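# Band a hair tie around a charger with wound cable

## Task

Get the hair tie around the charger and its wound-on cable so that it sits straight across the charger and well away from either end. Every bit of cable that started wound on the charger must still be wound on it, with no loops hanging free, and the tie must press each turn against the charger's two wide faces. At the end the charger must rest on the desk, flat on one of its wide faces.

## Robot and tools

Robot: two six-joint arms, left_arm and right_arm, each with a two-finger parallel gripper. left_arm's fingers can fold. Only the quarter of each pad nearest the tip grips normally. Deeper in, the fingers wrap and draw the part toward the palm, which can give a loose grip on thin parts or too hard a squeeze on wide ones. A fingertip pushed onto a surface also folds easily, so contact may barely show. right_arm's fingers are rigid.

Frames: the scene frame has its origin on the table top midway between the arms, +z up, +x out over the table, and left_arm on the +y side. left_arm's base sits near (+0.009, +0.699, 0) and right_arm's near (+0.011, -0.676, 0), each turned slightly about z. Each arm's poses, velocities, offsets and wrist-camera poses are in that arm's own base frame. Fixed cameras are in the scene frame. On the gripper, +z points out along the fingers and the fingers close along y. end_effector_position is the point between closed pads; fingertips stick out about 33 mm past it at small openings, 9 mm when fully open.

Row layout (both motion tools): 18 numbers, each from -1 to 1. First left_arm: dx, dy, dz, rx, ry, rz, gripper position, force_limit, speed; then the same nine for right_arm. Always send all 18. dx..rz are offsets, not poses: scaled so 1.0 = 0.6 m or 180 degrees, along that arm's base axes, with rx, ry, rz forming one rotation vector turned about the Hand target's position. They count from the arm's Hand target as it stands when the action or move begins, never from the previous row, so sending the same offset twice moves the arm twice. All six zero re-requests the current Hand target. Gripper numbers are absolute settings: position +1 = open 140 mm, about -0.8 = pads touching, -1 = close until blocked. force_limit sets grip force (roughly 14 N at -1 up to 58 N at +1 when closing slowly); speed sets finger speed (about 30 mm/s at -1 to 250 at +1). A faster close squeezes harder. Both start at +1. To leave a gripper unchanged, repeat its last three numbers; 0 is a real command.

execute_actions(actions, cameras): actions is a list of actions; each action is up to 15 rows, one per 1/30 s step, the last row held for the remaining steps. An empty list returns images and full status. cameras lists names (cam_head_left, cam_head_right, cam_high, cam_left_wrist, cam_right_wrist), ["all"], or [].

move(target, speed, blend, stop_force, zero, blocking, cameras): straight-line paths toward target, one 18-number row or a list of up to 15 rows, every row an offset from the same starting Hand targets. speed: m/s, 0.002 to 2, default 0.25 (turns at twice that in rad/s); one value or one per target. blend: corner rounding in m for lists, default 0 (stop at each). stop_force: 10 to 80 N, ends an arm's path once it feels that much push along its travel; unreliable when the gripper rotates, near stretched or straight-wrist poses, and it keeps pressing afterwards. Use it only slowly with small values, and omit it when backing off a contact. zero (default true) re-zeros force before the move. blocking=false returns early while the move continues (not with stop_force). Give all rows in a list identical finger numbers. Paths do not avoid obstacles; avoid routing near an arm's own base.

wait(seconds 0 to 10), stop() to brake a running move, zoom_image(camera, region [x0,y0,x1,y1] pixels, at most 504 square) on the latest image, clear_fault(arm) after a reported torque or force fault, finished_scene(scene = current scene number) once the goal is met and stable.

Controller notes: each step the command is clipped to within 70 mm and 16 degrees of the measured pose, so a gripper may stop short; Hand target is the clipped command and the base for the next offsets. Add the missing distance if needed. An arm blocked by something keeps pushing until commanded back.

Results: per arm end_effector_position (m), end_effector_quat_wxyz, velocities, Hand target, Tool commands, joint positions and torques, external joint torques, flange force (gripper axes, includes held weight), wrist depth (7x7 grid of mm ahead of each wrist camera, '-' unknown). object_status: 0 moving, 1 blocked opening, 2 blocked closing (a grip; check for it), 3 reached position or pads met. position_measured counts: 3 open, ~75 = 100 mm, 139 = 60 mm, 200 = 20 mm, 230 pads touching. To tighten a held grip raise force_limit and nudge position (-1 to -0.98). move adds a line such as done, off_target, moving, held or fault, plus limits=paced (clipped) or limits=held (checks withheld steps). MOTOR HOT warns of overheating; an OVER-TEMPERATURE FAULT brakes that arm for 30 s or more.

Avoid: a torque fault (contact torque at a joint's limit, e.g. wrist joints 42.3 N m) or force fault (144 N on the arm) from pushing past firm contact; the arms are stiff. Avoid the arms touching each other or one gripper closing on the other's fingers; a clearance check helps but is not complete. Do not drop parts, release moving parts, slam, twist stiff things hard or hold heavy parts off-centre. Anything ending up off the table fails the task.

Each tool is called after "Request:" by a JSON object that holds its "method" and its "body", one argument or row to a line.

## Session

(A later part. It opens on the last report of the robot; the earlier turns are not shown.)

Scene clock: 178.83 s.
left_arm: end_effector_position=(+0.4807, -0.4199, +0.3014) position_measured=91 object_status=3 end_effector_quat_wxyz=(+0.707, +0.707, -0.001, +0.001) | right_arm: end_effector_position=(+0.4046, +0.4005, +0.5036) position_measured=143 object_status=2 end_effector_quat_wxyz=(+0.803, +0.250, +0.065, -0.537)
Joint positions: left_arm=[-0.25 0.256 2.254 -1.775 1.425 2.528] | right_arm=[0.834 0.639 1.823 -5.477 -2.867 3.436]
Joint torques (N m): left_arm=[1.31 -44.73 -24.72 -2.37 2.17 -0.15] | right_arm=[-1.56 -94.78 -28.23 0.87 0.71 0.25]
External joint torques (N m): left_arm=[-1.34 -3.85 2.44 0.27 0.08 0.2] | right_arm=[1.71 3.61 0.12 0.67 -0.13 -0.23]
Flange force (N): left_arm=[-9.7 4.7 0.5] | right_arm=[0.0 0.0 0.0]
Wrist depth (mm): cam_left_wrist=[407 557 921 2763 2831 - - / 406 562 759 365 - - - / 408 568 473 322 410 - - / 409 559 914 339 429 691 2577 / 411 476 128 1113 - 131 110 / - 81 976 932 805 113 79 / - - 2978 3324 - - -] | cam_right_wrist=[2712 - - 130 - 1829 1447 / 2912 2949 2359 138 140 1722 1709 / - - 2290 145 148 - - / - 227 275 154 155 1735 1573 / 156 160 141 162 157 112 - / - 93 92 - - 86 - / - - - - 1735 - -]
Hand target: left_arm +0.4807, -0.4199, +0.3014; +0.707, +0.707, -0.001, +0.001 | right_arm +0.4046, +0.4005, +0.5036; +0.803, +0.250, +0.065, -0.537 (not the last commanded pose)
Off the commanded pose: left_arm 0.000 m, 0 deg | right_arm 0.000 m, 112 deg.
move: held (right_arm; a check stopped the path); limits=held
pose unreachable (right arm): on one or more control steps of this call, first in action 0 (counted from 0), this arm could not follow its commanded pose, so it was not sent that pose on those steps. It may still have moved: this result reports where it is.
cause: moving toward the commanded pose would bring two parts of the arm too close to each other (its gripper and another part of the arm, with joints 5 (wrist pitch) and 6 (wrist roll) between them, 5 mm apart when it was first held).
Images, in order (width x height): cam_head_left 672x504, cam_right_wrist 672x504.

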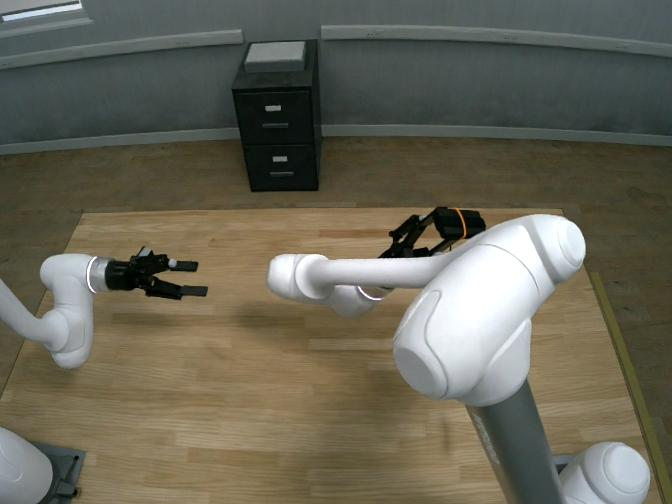

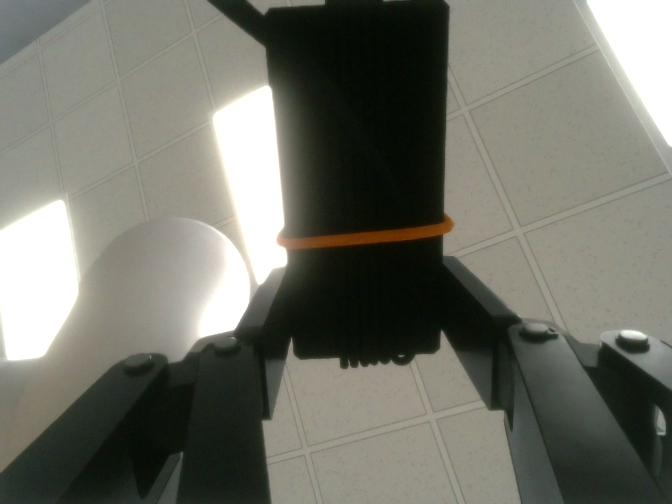

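Request:
{"method": "move", "body": {
  "target": [0,0,0,0,0,0,0.3,-1,-1,0,0,-0.1,0.4,0.168,-0.019,-1,-0.5,-1],
  "speed": 0.3,
  "cameras": ["cam_right_wrist","cam_head_left"]
}}

Request:
{"method": "zoom_image", "body": {
  "camera": "cam_right_wrist",
  "region": [200, 0, 540, 400]
}}

Scene clock: 183.33 s.
left_arm: end_effector_position=(+0.4807, -0.4199, +0.3014) position_measured=91 object_status=3 end_effector_quat_wxyz=(+0.707, +0.707, -0.001, +0.001) | right_arm: end_effector_position=(+0.4046, +0.4006, +0.4436) position_measured=143 object_status=2 end_effector_quat_wxyz=(+0.447, +0.531, +0.552, -0.462)
Joint positions: left_arm=[-0.25 0.256 2.254 -1.775 1.425 2.528] | right_arm=[1.023 0.517 1.402 -3.996 -2.39 3.873]
Joint torques (N m): left_arm=[1.2 -44.78 -24.65 -2.34 2.17 -0.13] | right_arm=[-1.4 -94.29 -38.95 -4.94 -2.56 0.16]
External joint torques (N m): left_arm=[-1.32 -3.97 2.35 0.23 0.1 0.18] | right_arm=[2.09 2.46 -0.25 0.83 0.62 -0.16]
Flange force (N): left_arm=[-9.7 5.0 0.5] | right_arm=[3.3 -0.5 -4.1]
Wrist depth (mm): cam_left_wrist=[404 568 914 3017 3372 2667 - / 405 568 914 3640 2797 - 325 / 412 566 914 3475 667 395 301 / 410 566 1024 3276 - 348 281 / 410 468 128 1024 - 131 101 / - 81 1033 964 869 122 79 / - - 1019 3276 4247 - -] | cam_right_wrist=[504 2537 - 133 2651 2457 2912 / 511 - - 139 142 - 2164 / - - - 145 149 - - / - - - 153 153 - - / - - 120 - 157 111 - / - 93 92 - - 86 - / - - - - - - -]
Hand target: left_arm +0.4807, -0.4199, +0.3014; +0.707, +0.707, -0.001, +0.001 | right_arm +0.4046, +0.4005, +0.4436; +0.447, +0.531, +0.552, -0.462
Off the commanded pose: left_arm 0.000 m, 0 deg | right_arm 0.000 m, 0 deg.
move: done
Images, in order (width x height): cam_head_left 672x504, cam_right_wrist 672x504.

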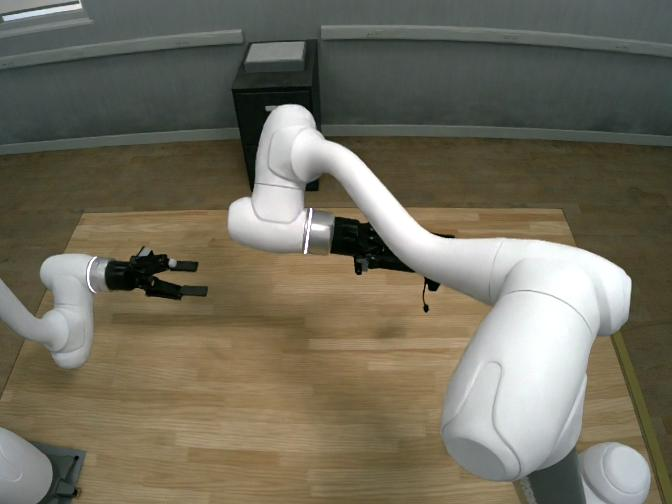

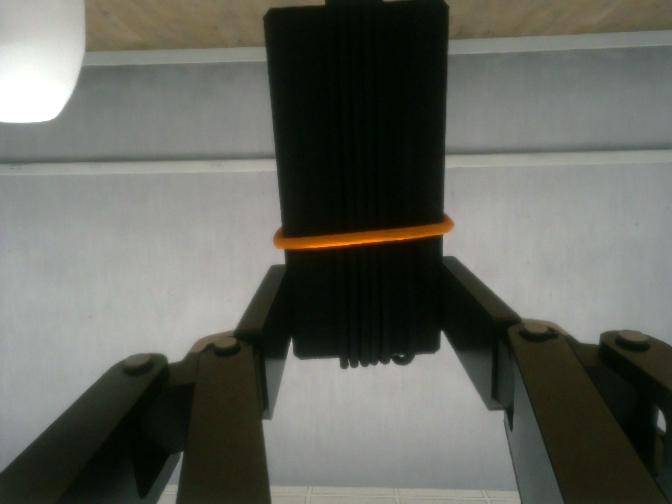

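Scaled by 1.260 from the camera's 672x504 image, which has a finer 960x720 frame.

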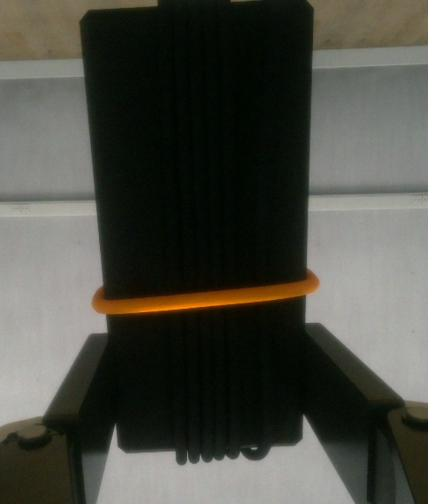

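Request:
{"method": "move", "body": {
  "target": [0,0,0,0,0,0,0.3,-1,-1,0,0.1,-0.42,0.444,0,0,-1,-0.5,-1],
  "speed": 0.25,
  "cameras": ["cam_right_wrist","cam_head_left"]
}}

Request:
{"method": "zoom_image", "body": {
  "camera": "cam_right_wrist",
  "region": [200, 0, 540, 400]
}}

Request:
{"method": "zoom_image", "body": {
  "camera": "cam_head_left",
  "region": [310, 230, 460, 350]
}}

Scene clock: 188.17 s.
left_arm: end_effector_position=(+0.4807, -0.4199, +0.3014) position_measured=91 object_status=3 end_effector_quat_wxyz=(+0.707, +0.707, -0.001, +0.001) | right_arm: end_effector_position=(+0.4046, +0.4606, +0.1916) position_measured=143 object_status=2 end_effector_quat_wxyz=(+0.002, +0.694, +0.720, +0.000)
Joint positions: left_arm=[-0.25 0.256 2.254 -1.775 1.425 2.528] | right_arm=[0.796 0.173 1.84 -3.146 -1.129 3.903]
Joint torques (N m): left_arm=[1.51 -45.07 -24.91 -2.31 2.16 -0.13] | right_arm=[-1.47 -61.78 -39.67 -4.11 0.11 0.17]
External joint torques (N m): left_arm=[-1.55 -3.62 2.63 0.21 0.1 0.18] | right_arm=[1.6 4.78 0.82 0.15 -0.08 -0.17]
Flange force (N): left_arm=[-9.9 4.3 1.0] | right_arm=[5.9 2.3 4.2]
Wrist depth (mm): cam_left_wrist=[408 563 892 3099 - - - / 412 558 932 3141 2903 632 - / 409 573 899 621 581 566 - / 407 565 822 3017 - 805 - / 407 473 129 1024 - 131 101 / - 81 980 952 960 122 79 / - - 2940 2940 3887 - -] | cam_right_wrist=[298 297 296 131 137 296 297 / 310 309 306 138 143 309 308 / 322 320 319 145 317 320 321 / 335 335 335 152 157 332 335 / 348 349 138 162 159 115 345 / - 93 93 363 363 86 - / - - - 380 378 - -]
Hand target: left_arm +0.4807, -0.4199, +0.3014; +0.707, +0.707, -0.001, +0.001 | right_arm +0.4046, +0.4605, +0.1916; +0.002, +0.694, +0.720, +0.000
Off the commanded pose: left_arm 0.000 m, 0 deg | right_arm 0.000 m, 0 deg.
move: done
Images, in order (width x height): cam_head_left 672x504, cam_right_wrist 672x504.

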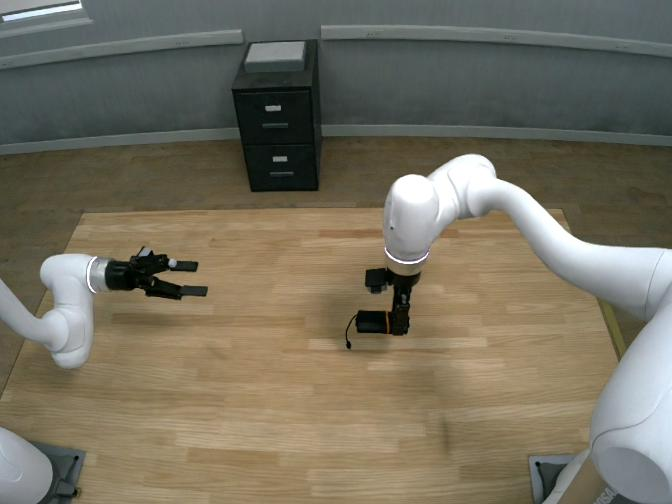

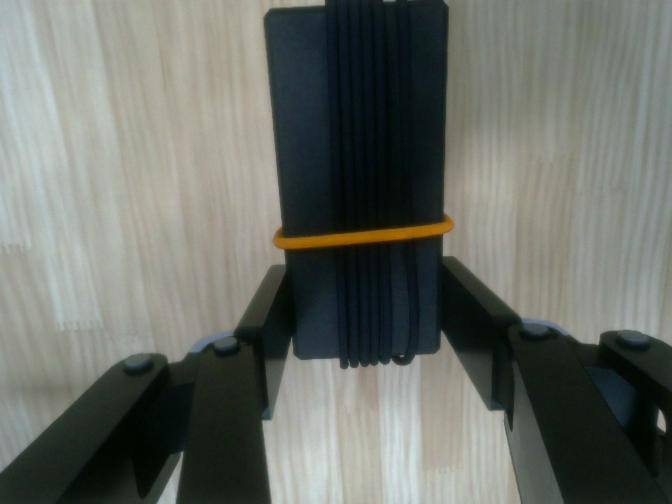

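Scaled by 1.260 from the camera's 672x504 image, which has a finer 960x720 frame.

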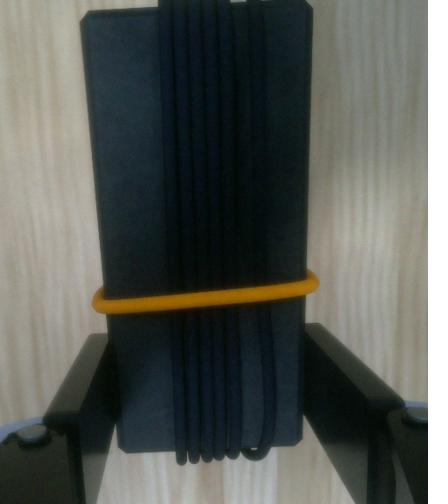

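Scaled by 3.360 from the camera's 672x504 image, which has a finer 960x720 frame.

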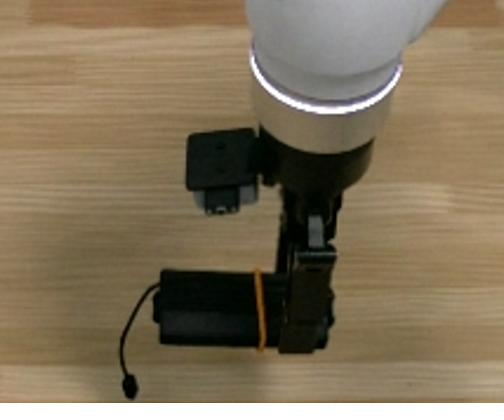

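Request:
{"method": "move", "body": {
  "target": [0,0,0,0,0,0,0.3,-1,-1,0,0,-0.215,0,0,0,-1,-0.5,-1],
  "speed": 0.12
}}

Request:
{"method": "move", "body": {
  "target": [0,0,0,0,0,0,0.3,-1,-1,0,0,-0.04,0,0,0,-1,-0.5,-1],
  "speed": 0.01,
  "stop_force": 10,
  "cameras": ["cam_right_wrist","cam_head_left"]
}}

Request:
{"method": "zoom_image", "body": {
  "camera": "cam_head_left",
  "region": [310, 260, 460, 380]
}}

Scene clock: 190.47 s.
left_arm: end_effector_position=(+0.4807, -0.4199, +0.3014) position_measured=91 object_status=3 end_effector_quat_wxyz=(+0.707, +0.707, -0.001, +0.001) | right_arm: end_effector_position=(+0.4046, +0.4605, +0.0626) position_measured=143 object_status=2 end_effector_quat_wxyz=(+0.002, +0.694, +0.720, +0.000)
Joint positions: left_arm=[-0.25 0.256 2.254 -1.775 1.425 2.528] | right_arm=[0.796 0.29 1.961 -3.146 -0.891 3.904]
Joint torques (N m): left_arm=[1.38 -44.6 -24.57 -2.35 2.14 -0.12] | right_arm=[-1.42 -68.44 -33.97 -3.64 0.13 0.19]
External joint torques (N m): left_arm=[-1.46 -4.1 2.28 0.25 0.12 0.17] | right_arm=[1.53 4.8 0.56 0.23 -0.1 -0.19]
Flange force (N): left_arm=[-9.7 5.3 0.8] | right_arm=[5.6 2.3 5.5]
Wrist depth (mm): cam_left_wrist=[407 563 928 2143 3230 5096 - / 410 566 928 3954 651 2867 - / 407 541 843 616 570 3230 - / 409 566 840 - - 749 - / 404 473 129 1119 4247 131 100 / - 81 972 960 910 122 79 / - - 3058 3017 4327 - -] | cam_right_wrist=[181 180 180 132 137 180 180 / 188 187 185 138 144 187 187 / 196 195 194 144 151 194 194 / 202 202 203 153 155 202 202 / 211 211 141 161 157 115 208 / - 93 93 220 221 86 - / - - - 230 230 - -]
Hand target: left_arm +0.4807, -0.4199, +0.3014; +0.707, +0.707, -0.001, +0.001 | right_arm +0.4046, +0.4605, +0.0626; +0.002, +0.694, +0.720, +0.000
Off the commanded pose: left_arm 0.000 m, 0 deg | right_arm 0.000 m, 0 deg.
move: done

Scene clock: 193.10 s.
left_arm: end_effector_position=(+0.4807, -0.4199, +0.3014) position_measured=91 object_status=3 end_effector_quat_wxyz=(+0.707, +0.707, -0.001, +0.001) | right_arm: end_effector_position=(+0.4046, +0.4606, +0.0421) position_measured=143 object_status=2 end_effector_quat_wxyz=(+0.002, +0.694, +0.720, +0.000)
Joint positions: left_arm=[-0.25 0.256 2.254 -1.775 1.425 2.528] | right_arm=[0.796 0.313 1.975 -3.147 -0.853 3.904]
Joint torques (N m): left_arm=[1.05 -44.91 -24.82 -2.35 2.2 -0.16] | right_arm=[-0.53 -59.96 -27.98 -3.18 0.57 0.17]
External joint torques (N m): left_arm=[-1.19 -3.78 2.54 0.24 0.07 0.21] | right_arm=[0.59 -5.33 -4.47 -0.13 -0.54 -0.17]
Flange force (N): left_arm=[-9.7 4.6 0.3] | right_arm=[1.8 0.8 -10.3]
Wrist depth (mm): cam_left_wrist=[404 565 917 - 3058 - 2978 / 407 563 1006 2940 659 2978 3423 / 410 531 764 573 572 - - / 410 573 828 2831 2730 810 - / 406 474 129 1042 3141 132 101 / - 80 960 964 921 121 79 / - - 2867 3583 - - -] | cam_right_wrist=[162 162 161 131 135 162 162 / 168 168 166 138 143 168 168 / 175 174 174 144 172 174 174 / 181 182 181 154 157 181 181 / 190 189 141 162 157 115 187 / - 93 93 198 197 86 - / - - - 207 207 - -]
Hand target: left_arm +0.4807, -0.4199, +0.3014; +0.707, +0.707, -0.001, +0.001 | right_arm +0.4046, +0.4606, +0.0421; +0.002, +0.694, +0.720, +0.000 (not the last commanded pose)
Off the commanded pose: left_arm 0.000 m, 0 deg | right_arm 0.003 m, 0 deg.
move: contact (right_arm)
Images, in order (width x height): cam_head_left 672x504, cam_right_wrist 672x504.

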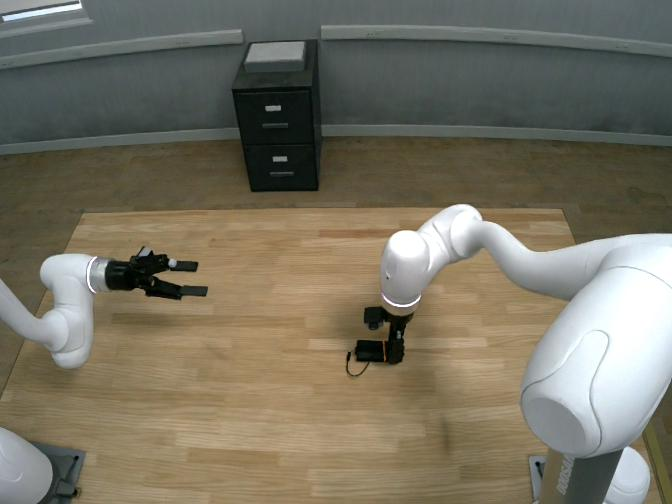

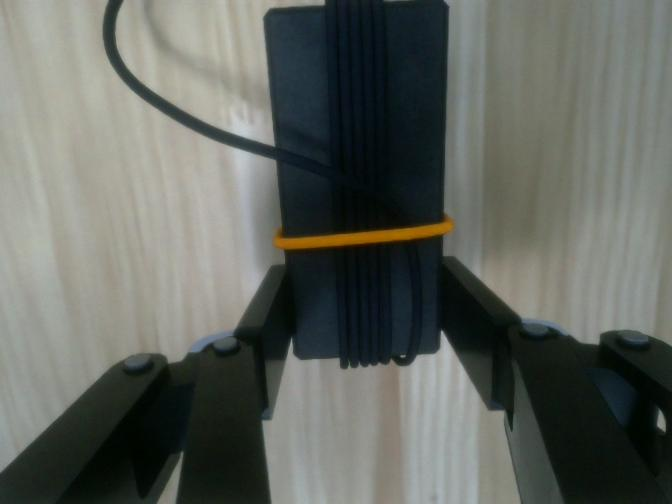

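Scaled by 3.360 from the camera's 672x504 image, which has a finer 960x720 frame.

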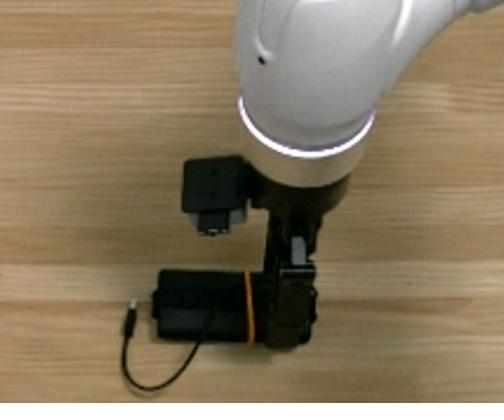

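Request:
{"method": "move", "body": {
  "target": [0,0,0,0,0,0,0.3,-1,-1,0,0.15,0.4,-0.42,0,0,-1,-0.5,-1],
  "speed": 0.25,
  "cameras": ["cam_head_left","cam_right_wrist"]
}}

Request:
{"method": "move", "body": {
  "target": [0,0,0,0,0,0,0.3,-1,-1,0,0,-0.22,0.42,0,0,-1,-0.5,-1],
  "speed": 0.25,
  "cameras": ["cam_head_left","cam_right_wrist"]
}}

Scene clock: 198.17 s.
left_arm: end_effector_position=(+0.4807, -0.4199, +0.3014) position_measured=91 object_status=3 end_effector_quat_wxyz=(+0.707, +0.707, -0.001, +0.001) | right_arm: end_effector_position=(+0.4043, +0.5402, +0.2537) position_measured=143 object_status=2 end_effector_quat_wxyz=(+0.383, +0.579, +0.601, -0.395)
Joint positions: left_arm=[-0.25 0.256 2.254 -1.775 1.425 2.528] | right_arm=[1.089 0.751 1.226 -3.701 -2.203 4.119]
Joint torques (N m): left_arm=[2.26 -44.48 -24.55 -2.36 2.16 -0.15] | right_arm=[-1.44 -113.8 -37.83 -5.28 -3.01 0.31]
External joint torques (N m): left_arm=[-2.26 -4.28 2.27 0.26 0.1 0.2] | right_arm=[0.71 4.07 -0.07 0.77 0.83 -0.31]
Flange force (N): left_arm=[-10.3 5.6 2.3] | right_arm=[5.6 1.9 -3.5]
Wrist depth (mm): cam_left_wrist=[403 566 1024 - - 224 197 / 410 561 940 3185 - 213 198 / 404 568 828 458 247 197 187 / 409 562 856 412 234 175 158 / 406 474 129 984 228 131 158 / - 81 1010 988 788 122 79 / - - 2903 3141 3528 657 -] | cam_right_wrist=[379 380 361 131 137 387 388 / 502 504 470 138 143 515 520 / 638 668 682 145 150 763 719 / 603 645 3104 153 152 - - / 613 646 121 162 158 112 - / - 93 92 - - 86 - / - - - - - - -]
Hand target: left_arm +0.4807, -0.4199, +0.3014; +0.707, +0.707, -0.001, +0.001 | right_arm +0.4043, +0.5402, +0.2538; +0.383, +0.579, +0.601, -0.395 (not the last commanded pose)
Off the commanded pose: left_arm 0.000 m, 0 deg | right_arm 0.030 m, 9 deg.
move: held (right_arm; a check stopped the path); limits=held
pose unreachable (right arm): on one or more control steps of this call, first in action 0 (counted from 0), this arm could not follow its commanded pose, so it was not sent that pose on those steps. It may still have moved: this result reports where it is.
cause: moving toward the commanded pose would bring a part of the arm too close to another arm (a part of this arm just beyond joint 5 (wrist pitch) and the left arm's gripper, at the place that arm is still heading or pushing toward).
Images, in order (width x height): cam_head_left 672x504, cam_right_wrist 672x504.

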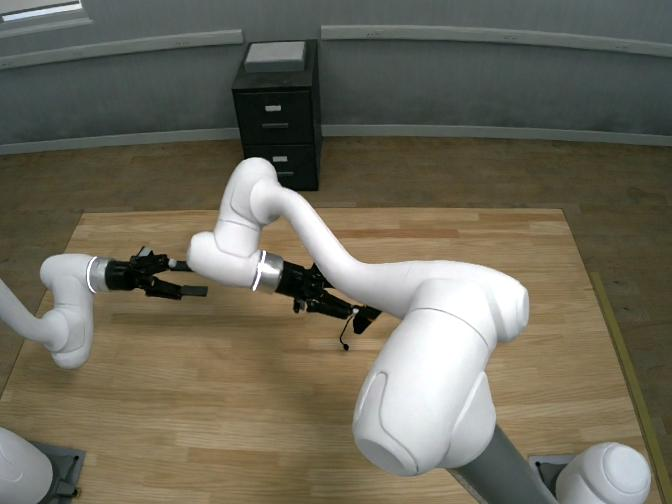

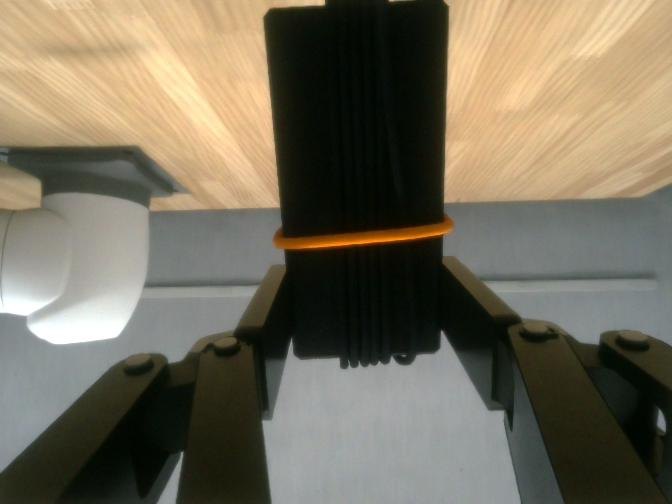

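Scene clock: 201.23 s.
left_arm: end_effector_position=(+0.4807, -0.4199, +0.3014) position_measured=91 object_status=3 end_effector_quat_wxyz=(+0.707, +0.707, -0.001, +0.001) | right_arm: end_effector_position=(+0.4043, +0.5402, +0.1218) position_measured=143 object_status=2 end_effector_quat_wxyz=(-0.053, +0.692, +0.717, +0.056)
Joint positions: left_arm=[-0.25 0.256 2.254 -1.775 1.425 2.528] | right_arm=[0.827 0.264 1.875 -3.01 -0.891 3.856]
Joint torques (N m): left_arm=[1.72 -44.64 -24.73 -2.39 2.12 -0.17] | right_arm=[-1.31 -68.55 -37.02 -3.59 0.52 0.14]
External joint torques (N m): left_arm=[-1.65 -4.12 2.46 0.3 0.14 0.22] | right_arm=[1.26 4.83 0.82 0.18 -0.2 -0.14]
Flange force (N): left_arm=[-10.2 5.1 0.9] | right_arm=[4.4 2.3 5.6]
Wrist depth (mm): cam_left_wrist=[405 568 940 5096 - - - / 407 566 1010 2414 616 - - / 410 562 906 545 540 557 - / 410 565 742 3141 - 783 - / 407 477 129 1087 - 131 102 / - 81 984 972 925 113 79 / - - 2978 3699 3887 - -] | cam_right_wrist=[253 253 251 131 251 252 252 / 257 256 256 136 143 256 255 / 260 260 259 145 151 258 259 / 265 264 263 153 158 263 262 / 268 267 138 164 157 115 265 / - - 93 270 270 86 - / - - - 275 274 - -]
Hand target: left_arm +0.4807, -0.4199, +0.3014; +0.707, +0.707, -0.001, +0.001 | right_arm +0.4043, +0.5402, +0.1218; -0.053, +0.692, +0.717, +0.056
Off the commanded pose: left_arm 0.000 m, 0 deg | right_arm 0.000 m, 0 deg.
move: done
Images, in order (width x height): cam_head_left 672x504, cam_right_wrist 672x504.

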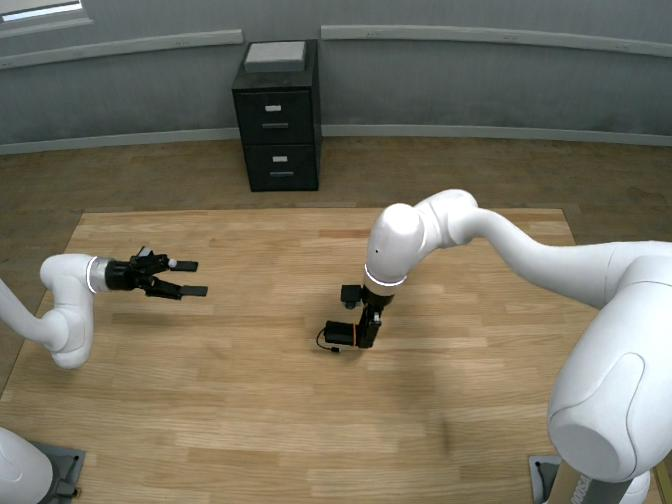

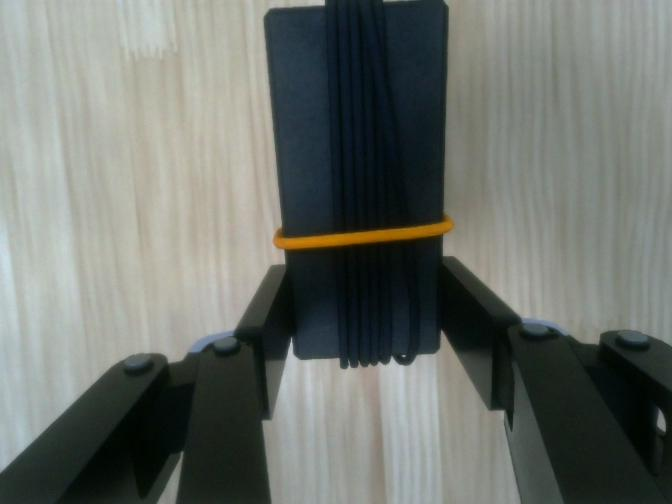

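Request:
{"method": "move", "body": {
  "target": [
    [0,0,0,0,0,0,0.3,-1,-1,0,-0.17,-0.015,0,0,0,-1,-0.5,-1],
    [0,0,0,0,0,0,0.3,-1,-1,0,-0.4,-0.1,0,0,0,-1,-0.5,-1]
  ],
  "speed": 0.08,
  "blend": [0.02,0],
  "cameras": ["cam_head_left","cam_right_wrist"]
}}

Request:
{"method": "zoom_image", "body": {
  "camera": "cam_head_left",
  "region": [350, 260, 520, 380]
}}

Scene clock: 205.83 s.
left_arm: end_effector_position=(+0.4807, -0.4199, +0.3014) position_measured=91 object_status=3 end_effector_quat_wxyz=(+0.707, +0.707, -0.001, +0.001) | right_arm: end_effector_position=(+0.4043, +0.3002, +0.0618) position_measured=143 object_status=2 end_effector_quat_wxyz=(-0.053, +0.692, +0.717, +0.056)
Joint positions: left_arm=[-0.25 0.256 2.254 -1.775 1.425 2.528] | right_arm=[0.48 0.1 2.216 -2.944 -0.761 3.448]
Joint torques (N m): left_arm=[1.32 -44.92 -24.99 -2.34 2.14 -0.05] | right_arm=[-1.27 -46.46 -32.05 -3.04 0.25 0.19]
External joint torques (N m): left_arm=[-1.24 -3.85 2.71 0.25 0.11 0.1] | right_arm=[1.35 5.03 0.88 0.18 -0.09 -0.19]
Flange force (N): left_arm=[-10.0 4.8 0.2] | right_arm=[3.9 4.1 8.4]
Wrist depth (mm): cam_left_wrist=[407 562 899 2698 3058 2730 - / 407 569 917 - 2763 - 3099 / 407 555 785 780 747 3185 - / 409 572 925 3699 956 - - / 409 474 129 1067 - 132 100 / - 81 925 917 948 113 79 / - - 3017 3528 - - -] | cam_right_wrist=[196 196 196 130 137 196 196 / 199 199 199 137 143 198 198 / 202 201 201 145 151 201 201 / 205 204 204 153 157 203 204 / 207 207 141 162 142 115 205 / - 93 93 210 210 86 - / - - - 213 213 - -]
Hand target: left_arm +0.4807, -0.4199, +0.3014; +0.707, +0.707, -0.001, +0.001 | right_arm +0.4043, +0.3002, +0.0618; -0.053, +0.692, +0.717, +0.056
Off the commanded pose: left_arm 0.000 m, 0 deg | right_arm 0.000 m, 0 deg.
move: done
Images, in order (width x height): cam_head_left 672x504, cam_right_wrist 672x504.

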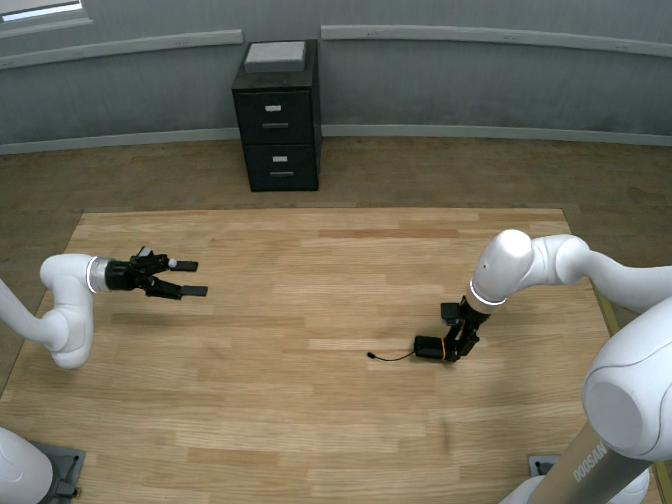

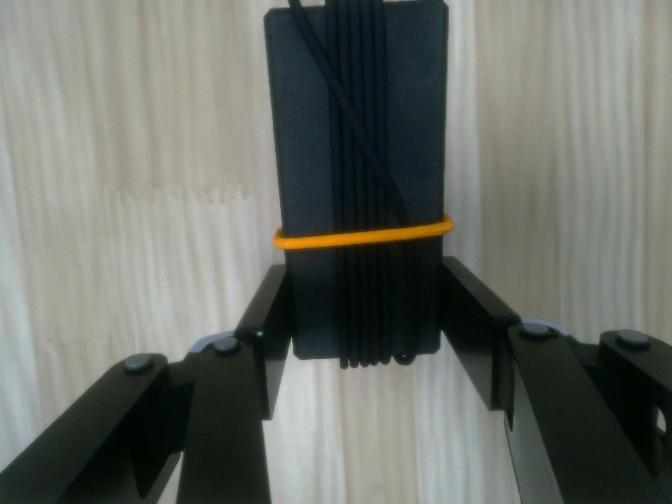

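Scaled by 2.965 from the camera's 672x504 image, which has a finer 960x720 frame.

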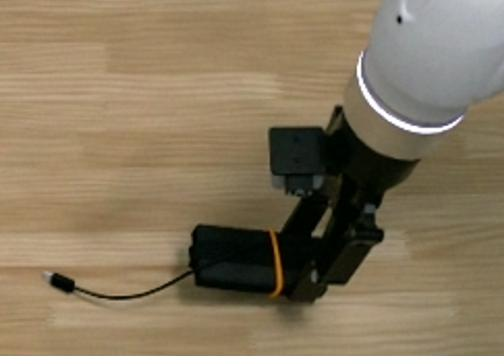

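Request:
{"method": "move", "body": {
  "target": [0,0,0,0,0,0,0.3,-1,-1,-0.07,-0.1,-0.015,0,0,0,-1,-0.5,-1],
  "speed": 0.05
}}

Request:
{"method": "move", "body": {
  "target": [0,0,0,0,0,0,0.3,-1,-1,0,0,-0.03,0,0,0,-1,-0.5,-1],
  "speed": 0.01,
  "stop_force": 10,
  "cameras": ["cam_head_left","cam_right_wrist"]
}}

Scene clock: 209.20 s.
left_arm: end_effector_position=(+0.4807, -0.4199, +0.3014) position_measured=91 object_status=3 end_effector_quat_wxyz=(+0.707, +0.707, -0.001, +0.001) | right_arm: end_effector_position=(+0.3623, +0.2402, +0.0528) position_measured=143 object_status=2 end_effector_quat_wxyz=(-0.053, +0.692, +0.717, +0.056)
Joint positions: left_arm=[-0.25 0.256 2.254 -1.775 1.425 2.528] | right_arm=[0.397 0.011 2.334 -2.932 -0.744 3.353]
Joint torques (N m): left_arm=[2.19 -44.66 -24.79 -2.3 2.15 -0.09] | right_arm=[-1.46 -36.08 -30.9 -2.97 0.13 0.14]
External joint torques (N m): left_arm=[-2.21 -4.09 2.51 0.2 0.12 0.14] | right_arm=[1.48 4.9 0.71 0.21 -0.02 -0.14]
Flange force (N): left_arm=[-10.5 5.2 2.2] | right_arm=[4.5 4.8 9.3]
Wrist depth (mm): cam_left_wrist=[407 563 925 2606 - 2104 2520 / 406 563 906 2978 - - - / 408 570 910 846 745 2548 - / 410 565 816 - - 158 - / 409 471 129 1019 - 131 100 / - 81 917 906 956 114 79 / - - 3185 3185 3372 - -] | cam_right_wrist=[188 188 187 131 137 188 187 / 190 190 190 137 143 189 189 / 193 193 193 145 151 192 192 / 196 196 195 152 157 194 194 / 198 198 141 162 159 115 196 / - 93 93 200 200 86 - / - - - 203 203 - -]
Hand target: left_arm +0.4807, -0.4199, +0.3014; +0.707, +0.707, -0.001, +0.001 | right_arm +0.3623, +0.2402, +0.0528; -0.053, +0.692, +0.717, +0.056
Off the commanded pose: left_arm 0.000 m, 0 deg | right_arm 0.000 m, 0 deg.
move: done

Scene clock: 210.87 s.
left_arm: end_effector_position=(+0.4807, -0.4199, +0.3014) position_measured=91 object_status=3 end_effector_quat_wxyz=(+0.707, +0.707, -0.001, +0.001) | right_arm: end_effector_position=(+0.3623, +0.2402, +0.0418) position_measured=143 object_status=2 end_effector_quat_wxyz=(-0.053, +0.693, +0.717, +0.056)
Joint positions: left_arm=[-0.25 0.256 2.254 -1.775 1.425 2.528] | right_arm=[0.397 0.029 2.344 -2.925 -0.718 3.344]
Joint torques (N m): left_arm=[1.24 -45.24 -24.87 -2.35 2.23 -0.06] | right_arm=[-2.59 -33.9 -26.62 -3.68 -0.07 0.19]
External joint torques (N m): left_arm=[-1.13 -3.46 2.6 0.25 0.02 0.11] | right_arm=[2.64 1.46 -2.73 1 0.18 -0.19]
Flange force (N): left_arm=[-9.3 4.2 0.2] | right_arm=[8.2 4.0 2.5]
Wrist depth (mm): cam_left_wrist=[407 562 914 - 2867 - - / 407 568 1038 - 3528 - - / 408 569 925 822 3099 - - / 407 568 856 - - - - / 408 477 128 1033 3822 131 100 / - 81 928 925 948 122 79 / - - 3017 3230 4410 - -] | cam_right_wrist=[178 178 177 139 144 177 177 / 180 180 180 142 149 179 179 / 182 182 182 146 180 181 181 / 184 184 184 155 159 184 183 / 187 187 141 162 141 114 186 / - 93 93 189 189 86 - / - - - 192 192 - -]
Hand target: left_arm +0.4807, -0.4199, +0.3014; +0.707, +0.707, -0.001, +0.001 | right_arm +0.3624, +0.2402, +0.0419; -0.053, +0.693, +0.717, +0.056 (not the last commanded pose)
Off the commanded pose: left_arm 0.000 m, 0 deg | right_arm 0.007 m, 0 deg.
move: contact (right_arm)
Images, in order (width x height): cam_head_left 672x504, cam_right_wrist 672x504.

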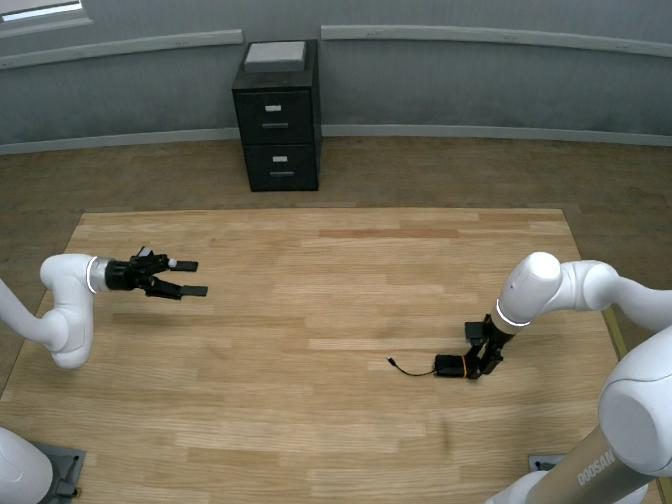

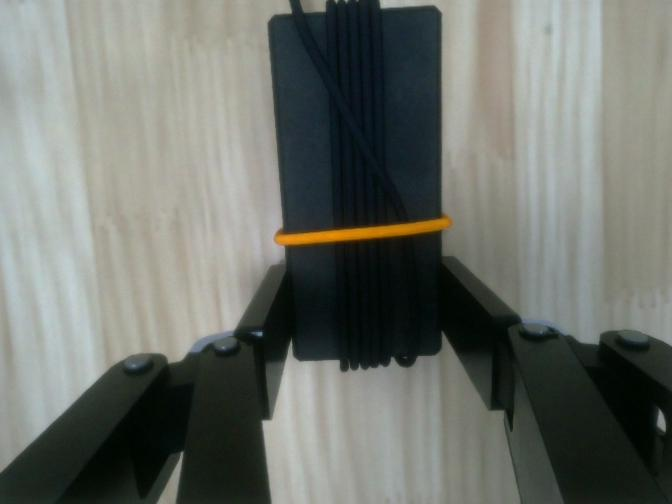

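Request:
{"method": "move", "body": {
  "target": [
    [0,0,0,0,0,0,0.3,-1,-1,0,0,0,0,0,0,0.15,-1,-1],
    [0,0,0,0,0,0,0.3,-1,-1,0,0,0.25,0,0,0,0.15,-1,-1]
  ],
  "speed": 0.12,
  "cameras": ["cam_head_left","cam_right_wrist"]
}}

Request:
{"method": "zoom_image", "body": {
  "camera": "cam_right_wrist",
  "region": [200, 100, 500, 500]
}}

Request:
{"method": "zoom_image", "body": {
  "camera": "cam_head_left",
  "region": [370, 310, 510, 410]
}}

Scene clock: 214.50 s.
left_arm: end_effector_position=(+0.4807, -0.4199, +0.3014) position_measured=91 object_status=3 end_effector_quat_wxyz=(+0.707, +0.707, -0.001, +0.001) | right_arm: end_effector_position=(+0.3623, +0.2402, +0.1918) position_measured=110 object_status=3 end_effector_quat_wxyz=(-0.053, +0.693, +0.717, +0.056)
Joint positions: left_arm=[-0.25 0.256 2.254 -1.775 1.425 2.528] | right_arm=[0.397 -0.156 2.179 -2.979 -1.061 3.428]
Joint torques (N m): left_arm=[1.12 -44.73 -24.57 -2.4 2.14 -0.19] | right_arm=[-1.49 -25.29 -37.02 -3.83 0.1 0.16]
External joint torques (N m): left_arm=[-1.15 -3.92 2.31 0.31 0.13 0.24] | right_arm=[1.55 3.28 -1.48 0.32 0.06 -0.16]
Flange force (N): left_arm=[-9.4 4.8 0.1] | right_arm=[6.4 6.0 2.2]
Wrist depth (mm): cam_left_wrist=[409 558 921 - 3017 3276 3230 / 407 576 914 3583 3475 2831 - / 409 569 1019 3099 831 889 - / 407 562 952 - - - - / 410 473 128 1113 - 131 100 / - 80 921 917 964 122 79 / - - 2940 3276 - - -] | cam_right_wrist=[321 321 320 321 321 320 320 / 326 325 325 323 324 324 324 / 329 329 329 305 328 329 329 / 336 333 334 306 332 332 332 / 338 338 147 339 337 132 335 / - 90 341 342 344 - - / - - 347 346 347 - -]
Hand target: left_arm +0.4807, -0.4199, +0.3014; +0.707, +0.707, -0.001, +0.001 | right_arm +0.3624, +0.2402, +0.1919; -0.053, +0.693, +0.717, +0.056
Off the commanded pose: left_arm 0.000 m, 0 deg | right_arm 0.000 m, 0 deg.
move: done
Images, in order (width x height): cam_head_left 672x504, cam_right_wrist 672x504.

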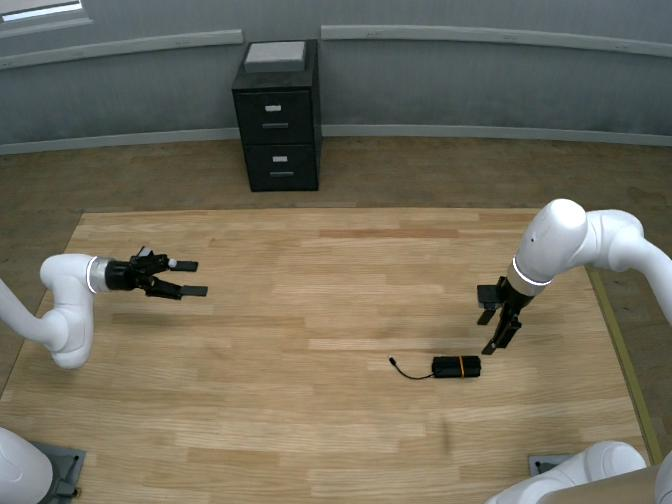

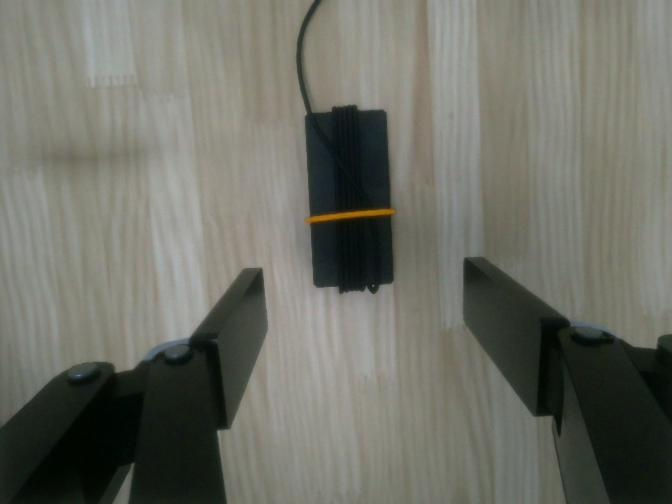

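Scaled by 1.260 from the camera's 672x504 image, which has a finer 960x720 frame.

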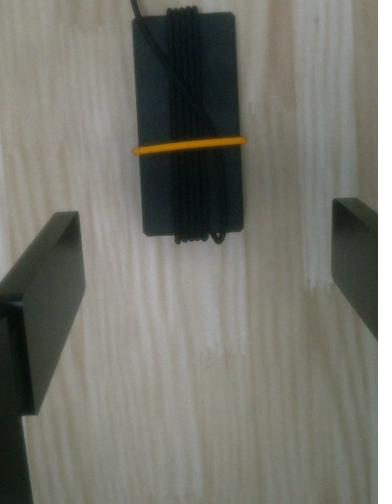

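Scaled by 3.600 from the camera's 672x504 image, which has a finer 960x720 frame.

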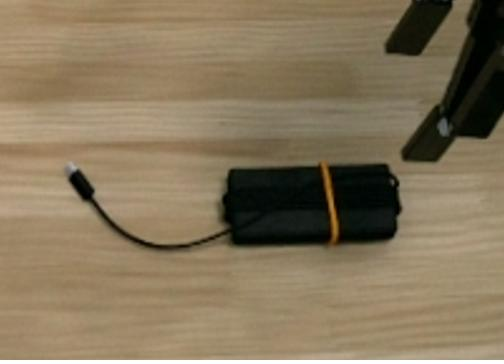

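Every turn is under the tie, and the cable exits over the end.

Request:
{"method": "finished_scene", "body": {
  "scene": 2
}}

The scene is finished: the task was done.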